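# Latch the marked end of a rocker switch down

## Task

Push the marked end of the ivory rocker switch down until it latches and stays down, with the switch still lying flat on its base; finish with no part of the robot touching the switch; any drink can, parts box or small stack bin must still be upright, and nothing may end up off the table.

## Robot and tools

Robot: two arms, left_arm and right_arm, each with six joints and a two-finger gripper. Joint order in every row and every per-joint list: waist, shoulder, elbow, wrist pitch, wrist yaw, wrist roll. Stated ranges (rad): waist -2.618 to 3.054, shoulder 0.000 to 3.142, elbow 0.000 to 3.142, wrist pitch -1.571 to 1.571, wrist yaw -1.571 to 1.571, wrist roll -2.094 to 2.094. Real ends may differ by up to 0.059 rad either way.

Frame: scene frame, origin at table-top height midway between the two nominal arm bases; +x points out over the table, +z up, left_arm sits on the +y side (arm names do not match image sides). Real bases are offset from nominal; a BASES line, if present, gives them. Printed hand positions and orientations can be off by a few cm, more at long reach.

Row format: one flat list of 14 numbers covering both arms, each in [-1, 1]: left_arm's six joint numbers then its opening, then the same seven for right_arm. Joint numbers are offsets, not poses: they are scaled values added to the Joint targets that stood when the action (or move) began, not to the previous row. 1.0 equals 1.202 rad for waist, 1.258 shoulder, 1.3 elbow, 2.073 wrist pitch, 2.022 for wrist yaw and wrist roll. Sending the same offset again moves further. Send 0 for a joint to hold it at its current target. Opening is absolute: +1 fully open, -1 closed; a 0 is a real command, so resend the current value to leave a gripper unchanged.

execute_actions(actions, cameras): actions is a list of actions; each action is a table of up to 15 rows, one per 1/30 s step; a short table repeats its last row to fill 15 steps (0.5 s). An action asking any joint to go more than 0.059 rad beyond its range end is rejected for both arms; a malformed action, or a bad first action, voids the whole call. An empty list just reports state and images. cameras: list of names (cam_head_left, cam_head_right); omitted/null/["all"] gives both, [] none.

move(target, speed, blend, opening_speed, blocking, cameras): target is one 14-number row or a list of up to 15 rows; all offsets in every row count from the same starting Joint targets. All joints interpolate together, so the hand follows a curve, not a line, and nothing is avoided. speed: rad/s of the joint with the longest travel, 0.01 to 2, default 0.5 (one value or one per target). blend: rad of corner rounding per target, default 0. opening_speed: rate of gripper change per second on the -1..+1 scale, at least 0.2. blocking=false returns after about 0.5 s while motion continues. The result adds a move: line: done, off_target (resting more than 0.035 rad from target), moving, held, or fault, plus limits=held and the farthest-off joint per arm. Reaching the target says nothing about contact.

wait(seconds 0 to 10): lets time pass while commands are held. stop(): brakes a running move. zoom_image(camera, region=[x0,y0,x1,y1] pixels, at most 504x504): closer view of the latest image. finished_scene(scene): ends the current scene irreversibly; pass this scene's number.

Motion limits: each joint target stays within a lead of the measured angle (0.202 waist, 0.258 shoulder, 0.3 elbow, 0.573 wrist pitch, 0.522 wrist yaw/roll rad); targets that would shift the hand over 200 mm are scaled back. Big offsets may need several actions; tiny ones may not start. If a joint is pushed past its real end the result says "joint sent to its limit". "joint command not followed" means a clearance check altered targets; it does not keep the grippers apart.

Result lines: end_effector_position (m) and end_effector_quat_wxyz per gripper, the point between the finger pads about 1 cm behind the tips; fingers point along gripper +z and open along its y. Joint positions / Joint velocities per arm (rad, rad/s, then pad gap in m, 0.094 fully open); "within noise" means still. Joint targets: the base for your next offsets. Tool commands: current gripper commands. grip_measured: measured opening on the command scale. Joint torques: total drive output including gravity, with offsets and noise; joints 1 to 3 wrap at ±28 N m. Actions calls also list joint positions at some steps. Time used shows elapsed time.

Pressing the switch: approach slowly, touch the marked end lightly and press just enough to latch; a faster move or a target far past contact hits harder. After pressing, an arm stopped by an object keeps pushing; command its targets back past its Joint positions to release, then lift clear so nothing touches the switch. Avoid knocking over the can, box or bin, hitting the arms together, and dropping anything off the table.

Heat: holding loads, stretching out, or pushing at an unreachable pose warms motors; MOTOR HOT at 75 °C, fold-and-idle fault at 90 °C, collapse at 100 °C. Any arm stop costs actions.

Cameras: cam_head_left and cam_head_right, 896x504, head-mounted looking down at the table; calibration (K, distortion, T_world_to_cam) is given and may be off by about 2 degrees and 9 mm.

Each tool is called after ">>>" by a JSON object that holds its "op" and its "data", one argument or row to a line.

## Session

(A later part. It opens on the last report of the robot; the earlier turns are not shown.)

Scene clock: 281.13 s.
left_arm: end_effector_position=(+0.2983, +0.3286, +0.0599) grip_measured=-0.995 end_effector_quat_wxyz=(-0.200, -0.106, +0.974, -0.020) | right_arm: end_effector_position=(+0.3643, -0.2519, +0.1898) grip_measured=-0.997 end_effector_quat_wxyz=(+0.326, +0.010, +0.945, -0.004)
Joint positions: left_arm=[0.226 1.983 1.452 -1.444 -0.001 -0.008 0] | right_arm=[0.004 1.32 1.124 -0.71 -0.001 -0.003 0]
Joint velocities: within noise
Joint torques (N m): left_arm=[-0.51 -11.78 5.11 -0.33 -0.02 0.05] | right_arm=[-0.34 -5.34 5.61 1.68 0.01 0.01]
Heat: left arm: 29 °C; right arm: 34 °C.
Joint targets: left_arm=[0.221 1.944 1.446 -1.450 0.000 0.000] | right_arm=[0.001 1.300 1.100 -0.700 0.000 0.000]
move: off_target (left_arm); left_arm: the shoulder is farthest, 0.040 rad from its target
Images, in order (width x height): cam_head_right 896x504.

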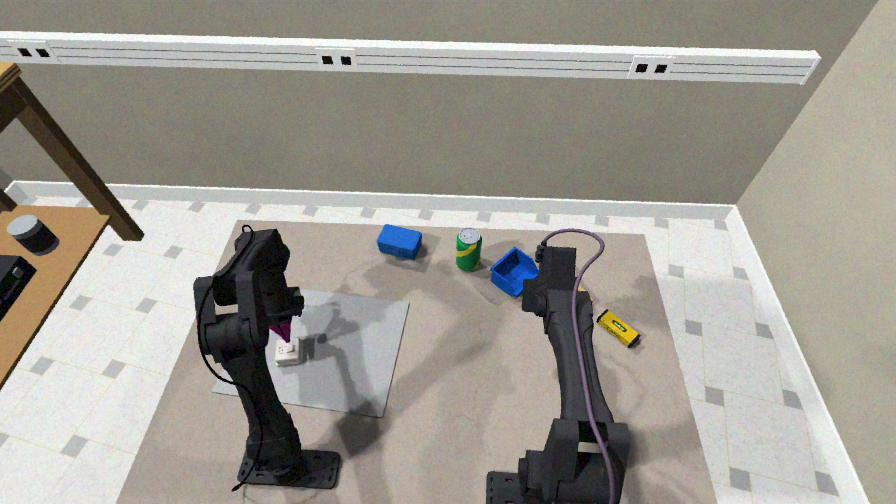

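>>> {"op": "execute_actions", "data": {
  "actions": []
}}

Scene clock: 288.03 s.
left_arm: end_effector_position=(+0.2983, +0.3286, +0.0599) grip_measured=-0.995 end_effector_quat_wxyz=(-0.200, -0.106, +0.974, -0.020) | right_arm: end_effector_position=(+0.3643, -0.2519, +0.1898) grip_measured=-0.997 end_effector_quat_wxyz=(+0.326, +0.010, +0.945, -0.004)
Joint positions: left_arm=[0.226 1.983 1.452 -1.444 -0.001 -0.008 0] | right_arm=[0.004 1.32 1.124 -0.71 -0.001 -0.003 0]
Joint velocities: within noise
Joint torques (N m): left_arm=[-0.49 -11.71 5.08 -0.33 0.02 0.05] | right_arm=[-0.35 -5.33 5.63 1.68 0 0.01]
Heat: left arm: 30 °C; right arm: 34 °C.
Joint targets: left_arm=[0.221 1.944 1.446 -1.450 0.000 0.000] | right_arm=[0.001 1.300 1.100 -0.700 0.000 0.000]
Tool commands: left_gripper/opening=-1.0 right_gripper/opening=-1.0

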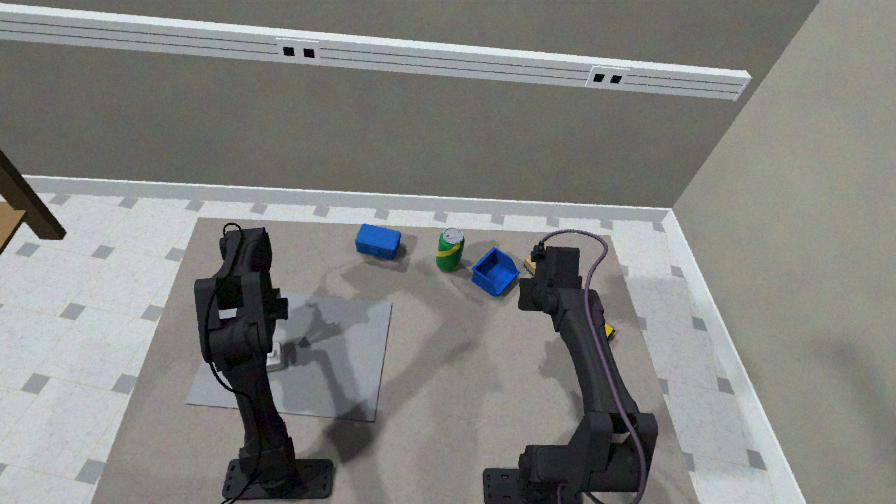

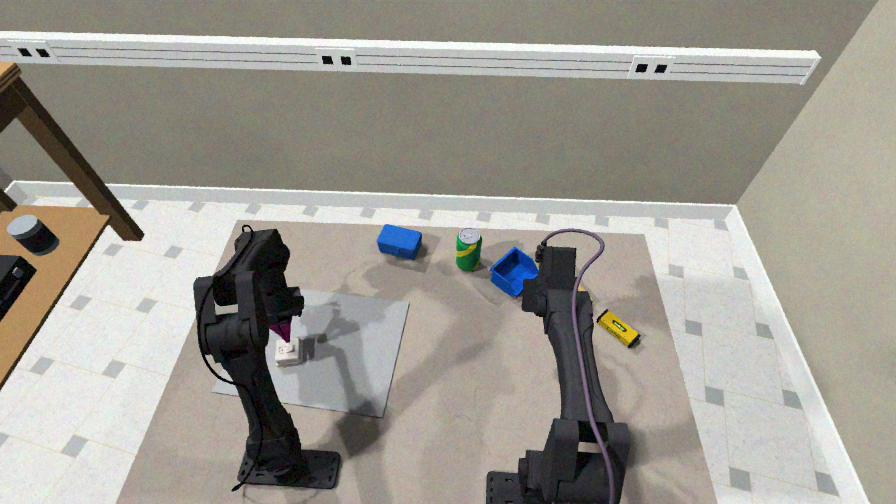

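>>> {"op": "move", "data": {
  "target": [
    [0.0005, 0.0397, -0.0957, 0.0815, 0, 0, -1, 0, 0, 0, 0, 0, 0, -1],
    [0, -0.03, 0, 0, 0, 0, -1, 0, 0, 0, 0, 0, 0, -1]
  ],
  "speed": [0.3, 0.6]
}}

>>> {"op": "zoom_image", "data": {
  "camera": "cam_head_right",
  "region": [253, 315, 323, 385]
}}

Scene clock: 291.30 s.
left_arm: end_effector_position=(+0.2951, +0.3279, +0.0671) grip_measured=-0.995 end_effector_quat_wxyz=(-0.186, -0.106, +0.977, -0.018) | right_arm: end_effector_position=(+0.3643, -0.2519, +0.1898) grip_measured=-0.997 end_effector_quat_wxyz=(+0.326, +0.010, +0.945, -0.004)
Joint positions: left_arm=[0.226 1.938 1.429 -1.438 -0.001 -0.008 0] | right_arm=[0.004 1.32 1.124 -0.71 -0.001 -0.003 0]
Joint velocities: within noise
Joint torques (N m): left_arm=[-0.43 -10.91 7.47 -0.32 -0.01 0.04] | right_arm=[-0.34 -5.31 5.61 1.68 0 0.01]
Heat: left arm: 30 °C; right arm: 34 °C.
Joint targets: left_arm=[0.221 1.906 1.446 -1.450 0.000 0.000] | right_arm=[0.001 1.300 1.100 -0.700 0.000 0.000]
move: done

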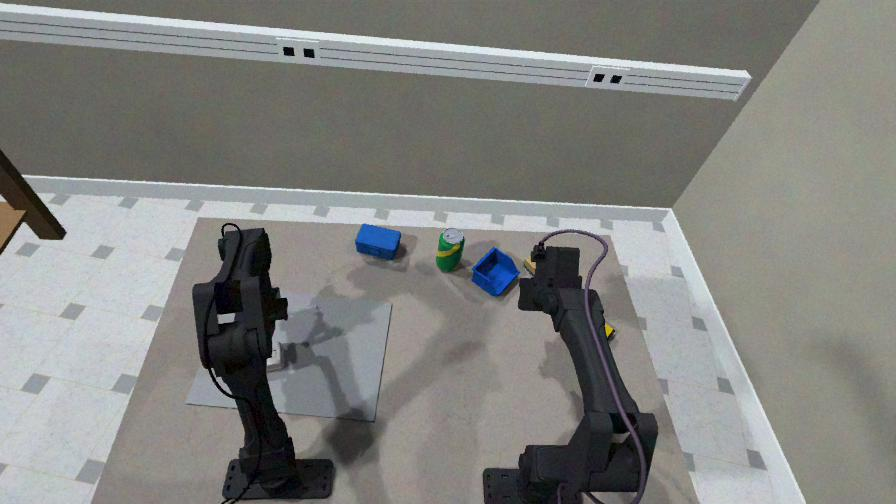

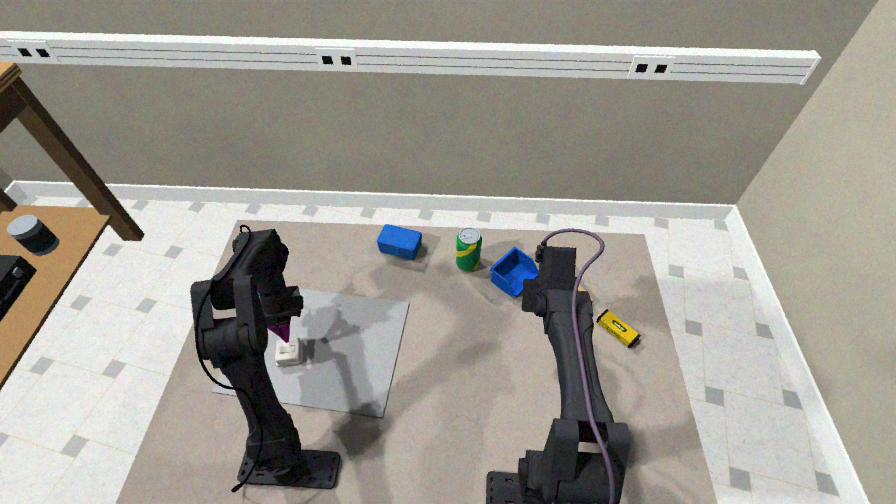

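Scaled by 7.200 from the camera's 896x504 image, which has a finer 1280x720 frame.

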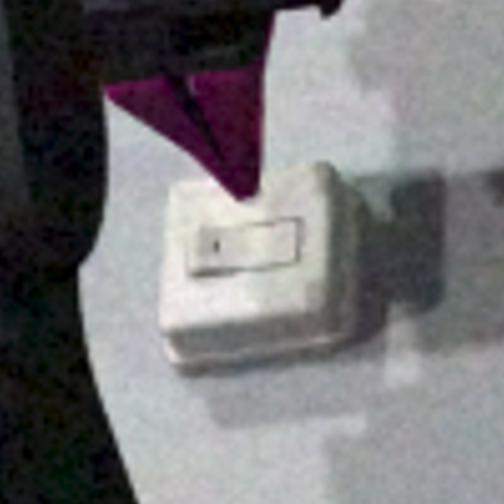

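>>> {"op": "move", "data": {
  "target": [0, -0.283, -0.266, 0.555, 0, 0, -1, 0, 0, 0, 0, 0, 0, -1],
  "speed": 0.8,
  "cameras": []
}}

>>> {"op": "move", "data": {
  "target": [-0.1714, 0, -0.5846, 0.5837, -0.0692, -0.02, -1, 0, 0, 0, 0, 0, 0, -1],
  "speed": 0.8
}}

Scene clock: 303.17 s.
left_arm: end_effector_position=(+0.4685, +0.3645, +0.1466) grip_measured=-0.995 end_effector_quat_wxyz=(+0.377, -0.100, +0.920, +0.038) | right_arm: end_effector_position=(+0.3643, -0.2519, +0.1898) grip_measured=-0.997 end_effector_quat_wxyz=(+0.326, +0.010, +0.945, -0.004)
Joint positions: left_arm=[0.226 1.586 1.111 -0.318 -0.001 -0.008 0] | right_arm=[0.004 1.32 1.124 -0.71 -0.001 -0.003 0]
Joint velocities: within noise
Joint torques (N m): left_arm=[-0.39 -9.88 6.98 1.99 0.05 0.05] | right_arm=[-0.34 -5.33 5.63 1.68 0 0.01]
Heat: left arm: 30 °C; right arm: 34 °C.
Joint targets: left_arm=[0.221 1.550 1.100 -0.300 0.000 0.000] | right_arm=[0.001 1.300 1.100 -0.700 0.000 0.000]
move: off_target (left_arm); left_arm: the shoulder is farthest, 0.036 rad from its target
No camera images: "cameras" was empty.

Scene clock: 305.57 s.
left_arm: end_effector_position=(+0.4270, +0.2969, +0.0865) grip_measured=-0.995 end_effector_quat_wxyz=(+0.574, -0.050, +0.816, +0.045) | right_arm: end_effector_position=(+0.3643, -0.2519, +0.1898) grip_measured=-0.997 end_effector_quat_wxyz=(+0.326, +0.010, +0.945, -0.004)
Joint positions: left_arm=[0.021 1.583 0.345 0.891 -0.129 -0.03 0] | right_arm=[0.004 1.32 1.124 -0.71 -0.001 -0.003 0]
Joint velocities: within noise
Joint torques (N m): left_arm=[-0.59 -7.62 5.29 2.36 -0.14 -0.12] | right_arm=[-0.34 -5.34 5.63 1.68 0 0.01]
Heat: left arm: 30 °C; right arm: 34 °C.
Joint targets: left_arm=[0.015 1.550 0.340 0.910 -0.140 -0.040] | right_arm=[0.001 1.300 1.100 -0.700 0.000 0.000]
move: done

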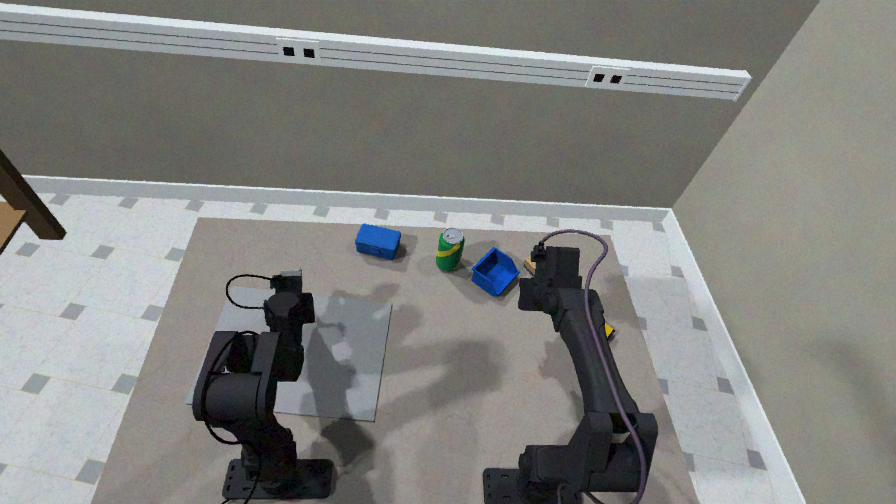

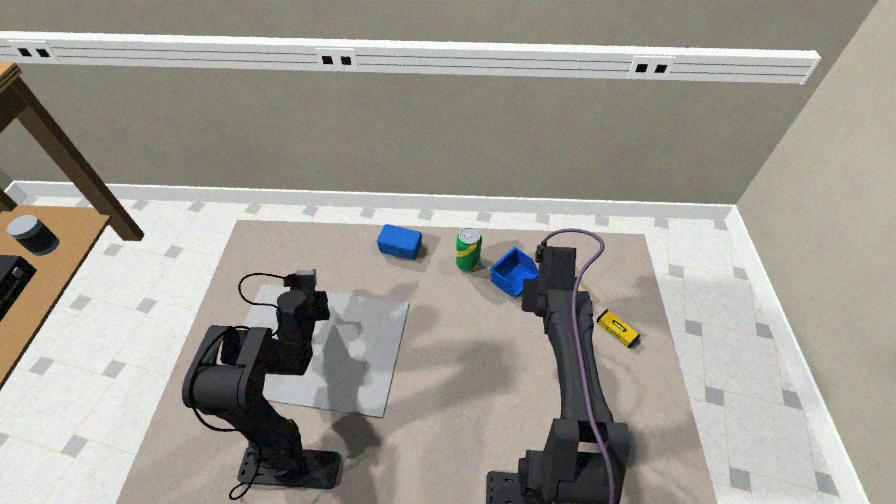

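>>> {"op": "move", "data": {
  "target": [0.4, -0.2, 0.585, -0.97, 0.069, 0.02, -1, 0, 0, 0, 0, 0, 0, -1],
  "speed": 1.5,
  "cameras": ["cam_head_right"]
}}

Scene clock: 308.93 s.
left_arm: end_effector_position=(+0.2685, +0.3947, +0.1312) grip_measured=-0.995 end_effector_quat_wxyz=(+0.111, -0.238, +0.964, +0.032) | right_arm: end_effector_position=(+0.3643, -0.2519, +0.1898) grip_measured=-0.997 end_effector_quat_wxyz=(+0.326, +0.010, +0.945, -0.004)
Joint positions: left_arm=[0.49 1.321 1.075 -1.093 -0.011 -0.01 0] | right_arm=[0.004 1.32 1.124 -0.71 -0.001 -0.003 0]
Joint velocities: within noise
Joint torques (N m): left_arm=[0.4 -5.56 9.61 0.89 0.11 0.05] | right_arm=[-0.32 -5.33 5.61 1.68 0 0.01]
Heat: left arm: 30 °C; right arm: 34 °C.
Joint targets: left_arm=[0.496 1.298 1.101 -1.100 -0.001 0.000] | right_arm=[0.001 1.300 1.100 -0.700 0.000 0.000]
move: done
Images, in order (width x height): cam_head_right 896x504.

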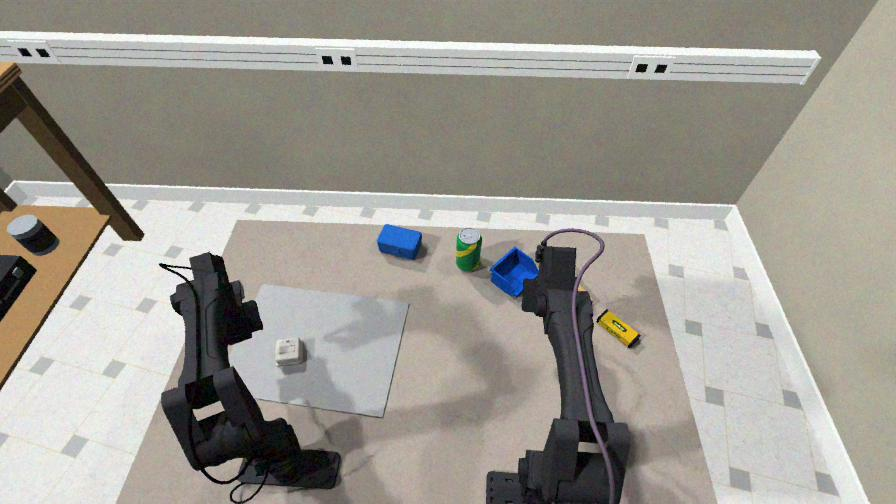

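>>> {"op": "zoom_image", "data": {
  "camera": "cam_head_right",
  "region": [253, 315, 323, 385]
}}

Scaled by 7.200 from the camera's 896x504 image, which has a finer 1280x720 frame.

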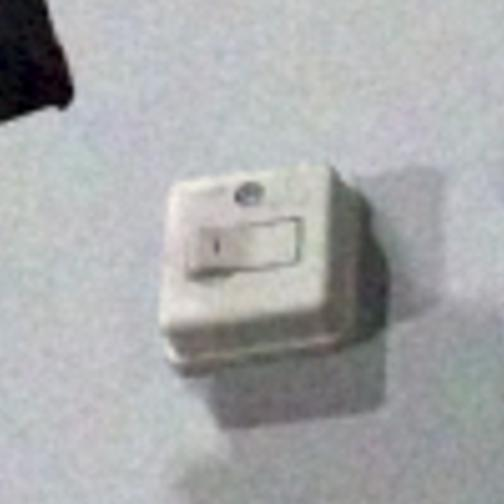

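>>> {"op": "move", "data": {
  "target": [
    [-0.1616, 0.5167, 0.2712, -0.1688, 0, 0, -1, 0, 0, 0, 0, 0, 0, -1],
    [-0.1616, 0.5564, 0.1752, -0.0873, 0, 0, -1, 0, 0, 0, 0, 0, 0, -1],
    [-0.1616, 0.3, 0.2712, -0.1688, 0, 0, -1, 0, 0, 0, 0, 0, 0, -1]
  ],
  "speed": [1.0, 0.3, 0.8],
  "blend": [0.05, 0, 0],
  "cameras": ["cam_head_right"]
}}

>>> {"op": "zoom_image", "data": {
  "camera": "cam_head_right",
  "region": [253, 315, 323, 385]
}}

Scene clock: 316.30 s.
left_arm: end_effector_position=(+0.2980, +0.3521, +0.1362) grip_measured=-0.995 end_effector_quat_wxyz=(-0.050, -0.147, +0.988, -0.002) | right_arm: end_effector_position=(+0.3643, -0.2519, +0.1898) grip_measured=-0.997 end_effector_quat_wxyz=(+0.326, +0.010, +0.945, -0.004)
Joint positions: left_arm=[0.304 1.678 1.446 -1.44 -0.009 -0.009 0] | right_arm=[0.004 1.32 1.124 -0.709 -0.001 -0.003 0]
Joint velocities: within noise
Joint torques (N m): left_arm=[-0.24 -6.52 7.24 0.27 0.1 0.08] | right_arm=[-0.34 -5.34 5.63 1.68 0.01 0.01]
Heat: left arm: 29 °C; right arm: 34 °C.
Joint targets: left_arm=[0.302 1.676 1.453 -1.450 -0.001 0.000] | right_arm=[0.001 1.300 1.100 -0.700 0.000 0.000]
move: done
Images, in order (width x height): cam_head_right 896x504.

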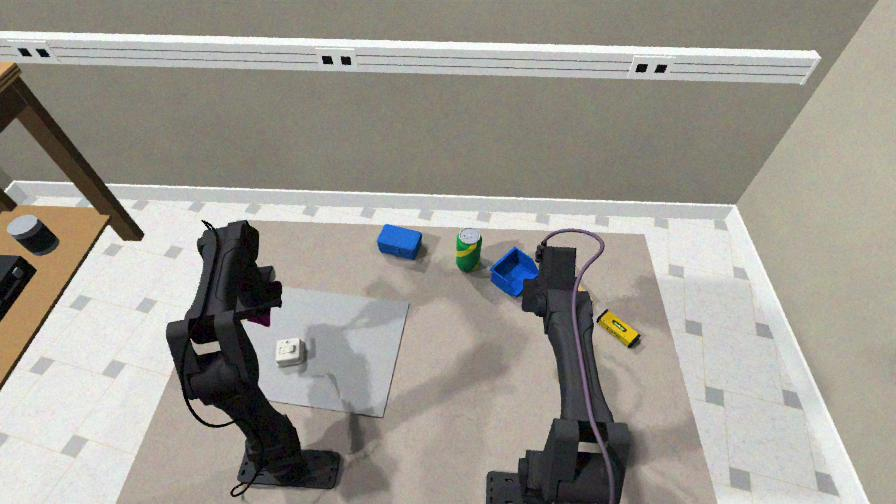

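Scaled by 7.200 from the camera's 896x504 image, which has a finer 1280x720 frame.

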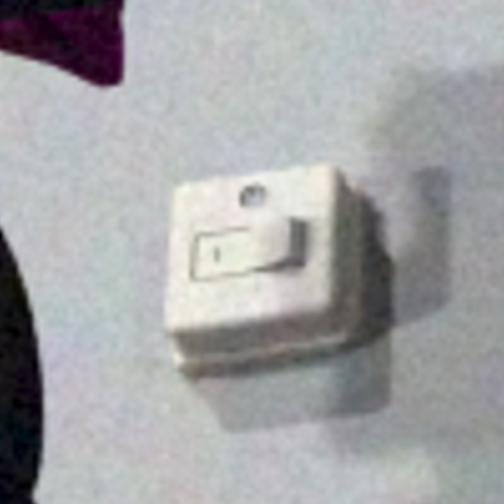

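>>> {"op": "finished_scene", "data": {
  "scene": 1
}}

The scene is finished: the task was done.


## Next scene

The same job, from a new start.

>>> {"op": "execute_actions", "data": {
  "actions": []
}}

Scene clock: 0.00 s.
left_arm: end_effector_position=(+0.4364, +0.2538, +0.1116) grip_measured=+1.000 end_effector_quat_wxyz=(+0.579, +0.028, +0.810, -0.084) | right_arm: end_effector_position=(+0.3944, -0.2769, +0.0830) grip_measured=+1.000 end_effector_quat_wxyz=(+0.563, +0.034, +0.826, +0.021)
Joint positions: left_arm=[0.065 1.514 0.411 0.774 0.215 -0.036 0.094] | right_arm=[-0.117 1.567 0.353 0.835 -0.132 0.026 0.094]
Joint velocities: within noise
Joint torques (N m): no reading
Heat: left arm: 25 °C; right arm: 28 °C.
Joint targets: left_arm=[0.065 1.504 0.421 0.785 0.216 -0.036] | right_arm=[-0.117 1.561 0.359 0.836 -0.133 0.026]
Tool commands: left_gripper/opening=+1.0 right_gripper/opening=+1.0

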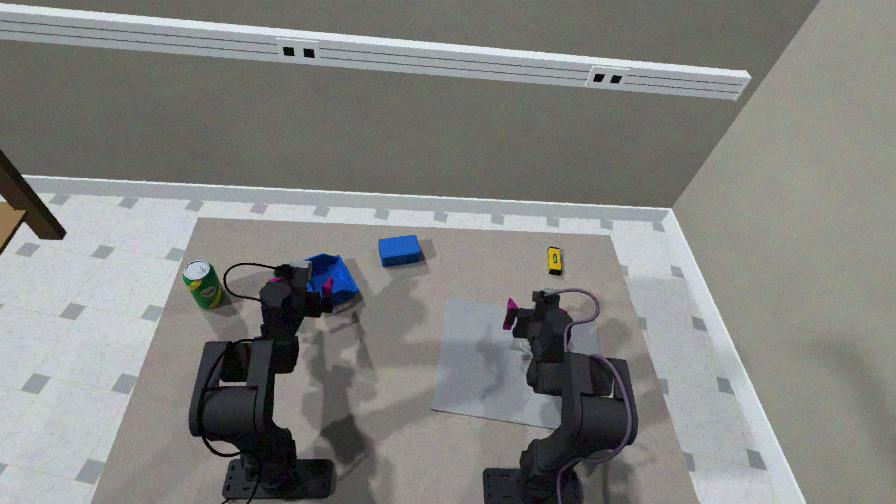

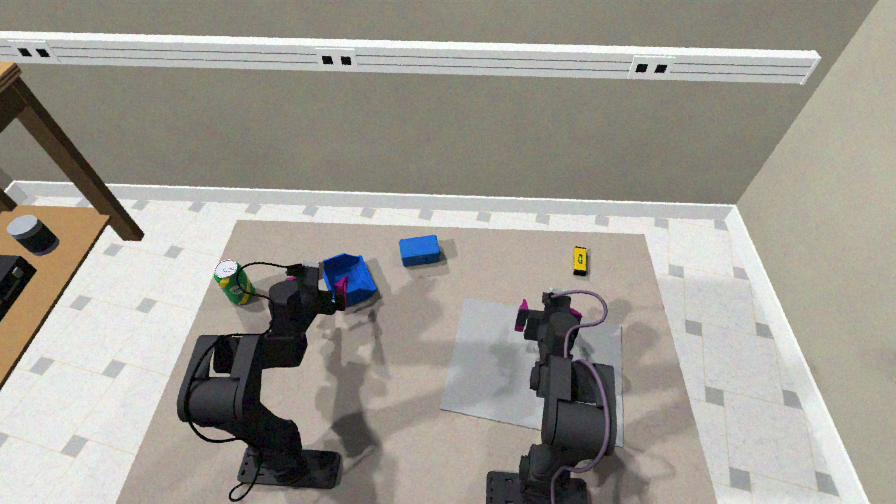

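>>> {"op": "move", "data": {
  "target": [0, 0, 0, 0, 0, 0, 1, -0.4, -0.2075, 0.57, -0.934, 0.0658, -0.0129, -1],
  "speed": 1.5,
  "cameras": ["cam_head_left"]
}}

>>> {"op": "zoom_image", "data": {
  "camera": "cam_head_left",
  "region": [490, 310, 560, 380]
}}

Scene clock: 3.67 s.
left_arm: end_effector_position=(+0.4364, +0.2538, +0.1116) grip_measured=+1.000 end_effector_quat_wxyz=(+0.579, +0.028, +0.810, -0.084) | right_arm: end_effector_position=(+0.2196, -0.3946, +0.1290) grip_measured=-0.997 end_effector_quat_wxyz=(+0.110, +0.306, +0.945, -0.029)
Joint positions: left_arm=[0.065 1.514 0.411 0.774 0.215 -0.036 0.094] | right_arm=[-0.593 1.318 1.065 -1.089 -0.012 0.005 0]
Joint velocities: within noise
Joint torques (N m): left_arm=[-0.14 -5.3 7.45 2.24 0.09 -0.03] | right_arm=[-0.44 -4.63 9.89 0.73 0.13 -0.07]
Heat: left arm: 25 °C; right arm: 29 °C.
Joint targets: left_arm=[0.065 1.504 0.421 0.785 0.216 -0.036] | right_arm=[-0.598 1.300 1.100 -1.101 0.000 0.000]
move: done
Images, in order (width x height): cam_head_left 896x504.

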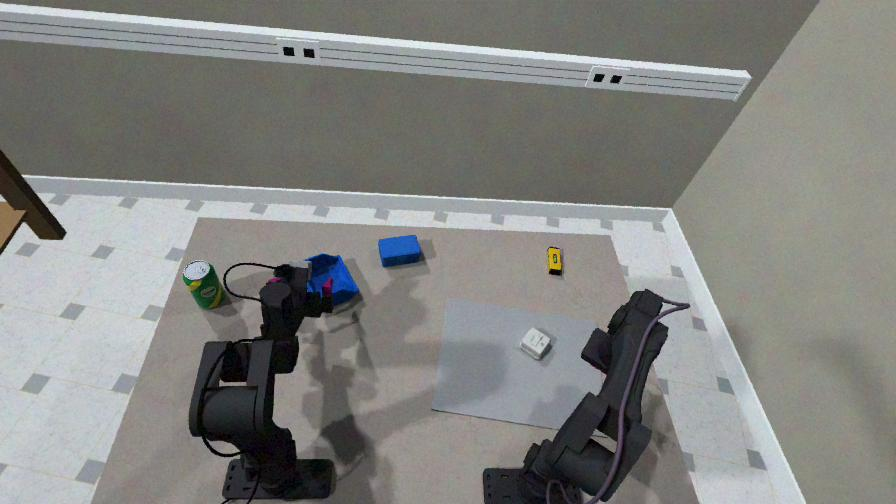

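Scaled by 7.200 from the camera's 896x504 image, which has a finer 1280x720 frame.

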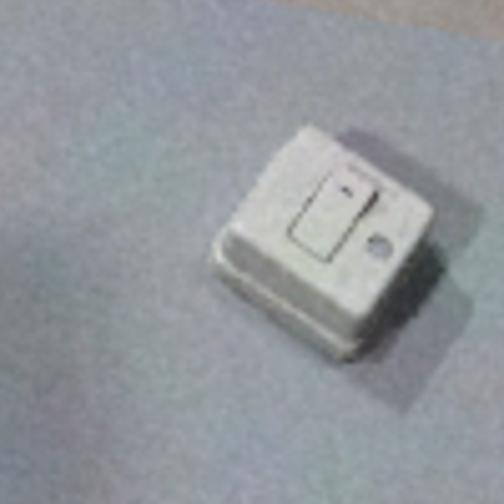

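>>> {"op": "move", "data": {
  "target": [
    [0, 0, 0, 0, 0, 0, 1, 0.3716, 0.6514, 0.4966, -0.1684, 0, 0, -1],
    [0, 0, 0, 0, 0, 0, 1, 0.3716, 0.6764, 0.3894, -0.0892, 0, 0, -1],
    [0, 0, 0, 0, 0, 0, 1, 0.3716, 0.43, 0.4966, -0.1684, 0, 0, -1]
  ],
  "speed": [1.0, 0.3, 0.8],
  "blend": [0.05, 0, 0],
  "cameras": ["cam_head_left"]
}}

>>> {"op": "zoom_image", "data": {
  "camera": "cam_head_left",
  "region": [490, 310, 560, 380]
}}

Scene clock: 9.37 s.
left_arm: end_effector_position=(+0.4364, +0.2538, +0.1116) grip_measured=+1.000 end_effector_quat_wxyz=(+0.579, +0.028, +0.810, -0.084) | right_arm: end_effector_position=(+0.3465, -0.3027, +0.1621) grip_measured=-0.997 end_effector_quat_wxyz=(+0.019, +0.090, +0.996, +0.002)
Joint positions: left_arm=[0.065 1.514 0.411 0.774 0.215 -0.036 0.094] | right_arm=[-0.147 1.831 1.737 -1.438 -0.006 0.004 0]
Joint velocities: within noise
Joint torques (N m): left_arm=[-0.16 -5.26 7.35 2.23 0.08 -0.04] | right_arm=[-0.42 -6.84 7.09 0.31 0.07 -0.07]
Heat: left arm: 26 °C; right arm: 30 °C.
Joint targets: left_arm=[0.065 1.504 0.421 0.785 0.216 -0.036] | right_arm=[-0.151 1.841 1.746 -1.449 0.000 0.000]
move: done
Images, in order (width x height): cam_head_left 896x504.

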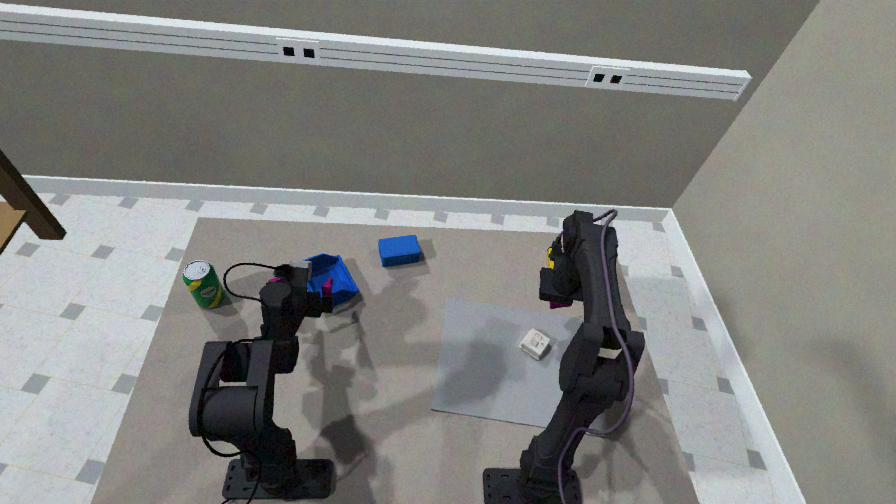

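Scaled by 7.200 from the camera's 896x504 image, which has a finer 1280x720 frame.

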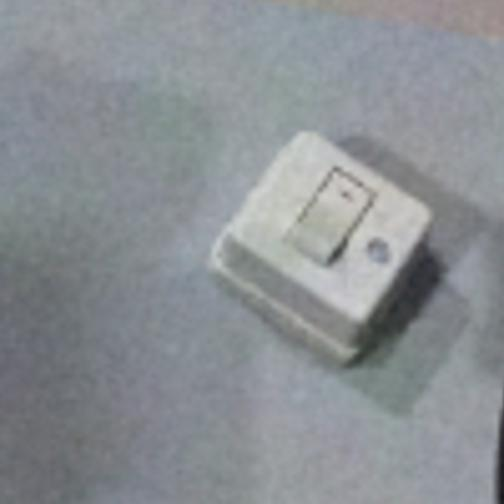

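>>> {"op": "finished_scene", "data": {
  "scene": 2
}}

The scene is finished: the task was done.


## Next scene

The same job, from a new start.

>>> {"op": "execute_actions", "data": {
  "actions": []
}}

Scene clock: 0.00 s.
left_arm: end_effector_position=(+0.4252, +0.2846, +0.1121) grip_measured=+1.000 end_effector_quat_wxyz=(+0.604, -0.041, +0.796, +0.012) | right_arm: end_effector_position=(+0.4148, -0.2792, +0.1161) grip_measured=+1.000 end_effector_quat_wxyz=(+0.622, +0.064, +0.779, -0.053)
Joint positions: left_arm=[0.015 1.501 0.327 0.9 -0.072 -0.052 0.094] | right_arm=[-0.001 1.617 0.385 1.006 0.133 0.026 0.094]
Joint velocities: within noise
Joint torques (N m): no reading
Heat: left arm: 24 °C; right arm: 27 °C.
Joint targets: left_arm=[0.015 1.492 0.336 0.910 -0.072 -0.052] | right_arm=[-0.001 1.609 0.392 1.009 0.134 0.026]
Tool commands: left_gripper/opening=+1.0 right_gripper/opening=+1.0

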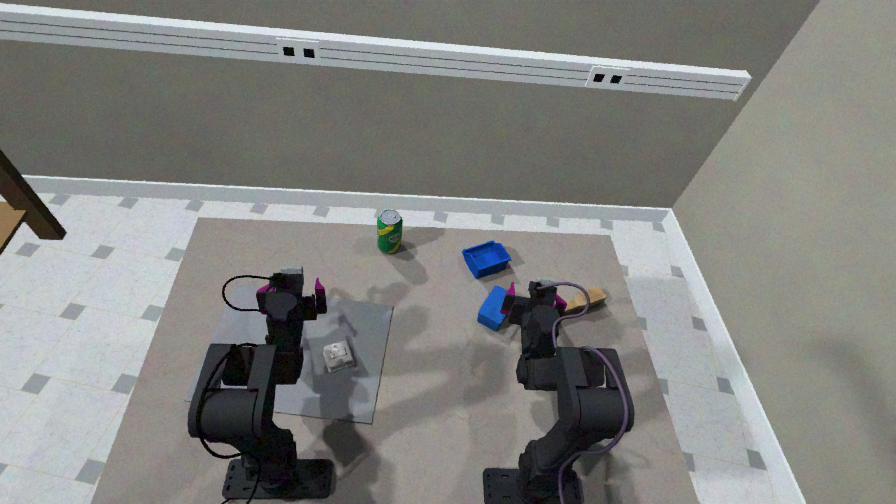

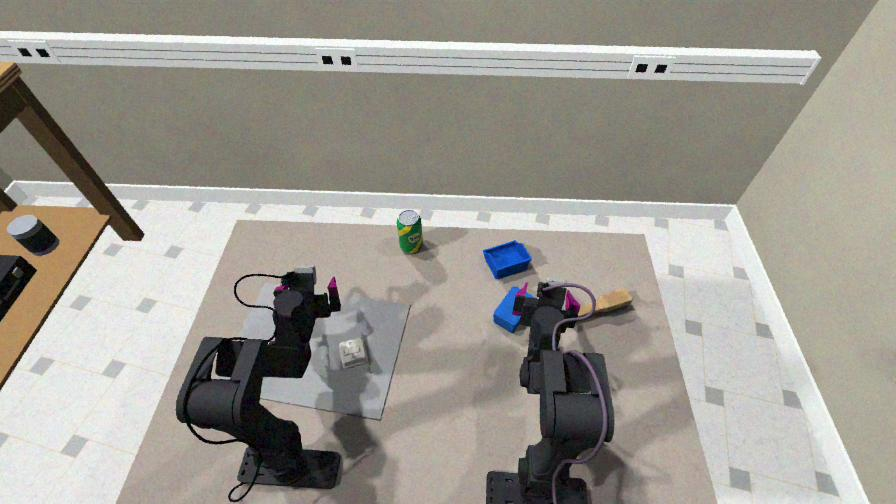

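>>> {"op": "zoom_image", "data": {
  "camera": "cam_head_right",
  "region": [315, 317, 385, 387]
}}

Scaled by 7.200 from the camera's 896x504 image, which has a finer 1280x720 frame.

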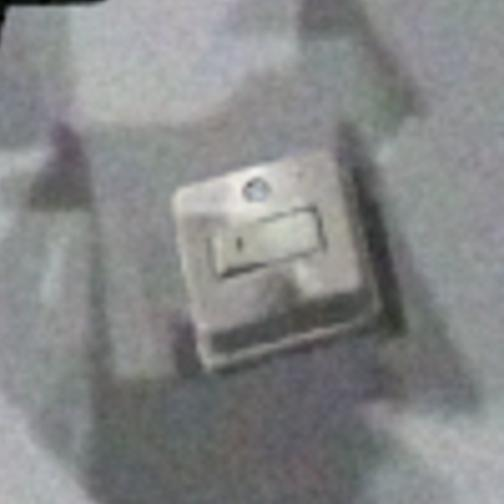

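>>> {"op": "move", "data": {
  "target": [
    [-0.13, -0.1526, 0.4338, -0.4969, 0.0356, 0.0257, -1, 0, 0, 0, 0, 0, 0, 1],
    [-0.2557, 0.1309, 0.6354, -0.9937, 0.0356, 0.0257, -1, 0, 0, 0, 0, 0, 0, 1],
    [-0.2557, 0.3142, 0.6788, -0.9937, 0.0356, 0.0257, -1, 0, 0, 0, 0, 0, 0, 1],
    [-0.2557, -0.0334, 0.6354, -0.9937, 0.0356, 0.0257, -1, 0, 0, 0, 0, 0, 0, 1],
    [0.05, -0.08, 0.6354, -0.9937, 0.0356, 0.0257, -1, 0, 0, 0, 0, 0, 0, 1]
  ],
  "speed": [1.5, 1.0, 0.3, 0.8, 1.0],
  "blend": [0.3, 0.05, 0, 0.1, 0],
  "cameras": ["cam_head_right"]
}}

>>> {"op": "zoom_image", "data": {
  "camera": "cam_head_right",
  "region": [315, 317, 385, 387]
}}

Scene clock: 9.10 s.
left_arm: end_effector_position=(+0.3060, +0.2879, +0.1310) grip_measured=-0.995 end_effector_quat_wxyz=(+0.079, -0.032, +0.996, +0.003) | right_arm: end_effector_position=(+0.4148, -0.2792, +0.1161) grip_measured=+1.000 end_effector_quat_wxyz=(+0.622, +0.064, +0.779, -0.053)
Joint positions: left_arm=[0.072 1.42 1.167 -1.159 -0.002 -0.011 0] | right_arm=[-0.001 1.617 0.385 1.006 0.133 0.026 0.094]
Joint velocities: within noise
Joint torques (N m): left_arm=[0.12 -6.78 6.56 0.9 0.04 0.07] | right_arm=[-0.01 -5.24 5.93 2.1 0.02 -0.03]
Heat: left arm: 25 °C; right arm: 29 °C.
Joint targets: left_arm=[0.075 1.392 1.162 -1.150 0.000 -0.001] | right_arm=[-0.001 1.609 0.392 1.009 0.134 0.026]
move: done
Images, in order (width x height): cam_head_right 896x504.

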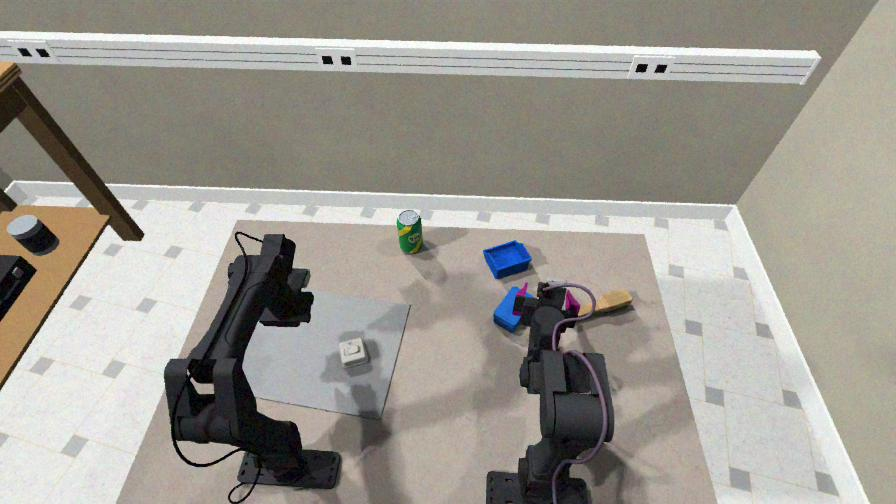

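Scaled by 7.200 from the camera's 896x504 image, which has a finer 1280x720 frame.

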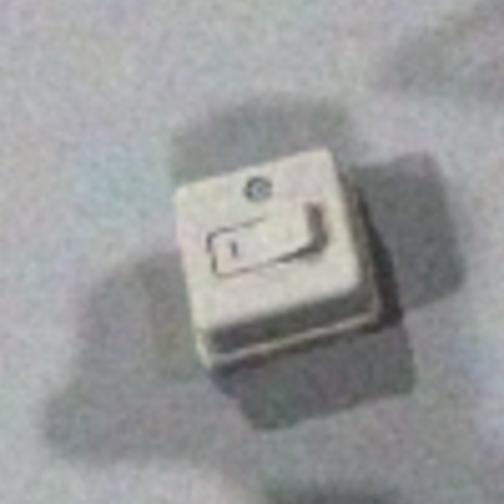

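Marked end is down, opposite end raised, and the arm is clear.

>>> {"op": "finished_scene", "data": {
  "scene": 3
}}

The scene is finished: the task was done.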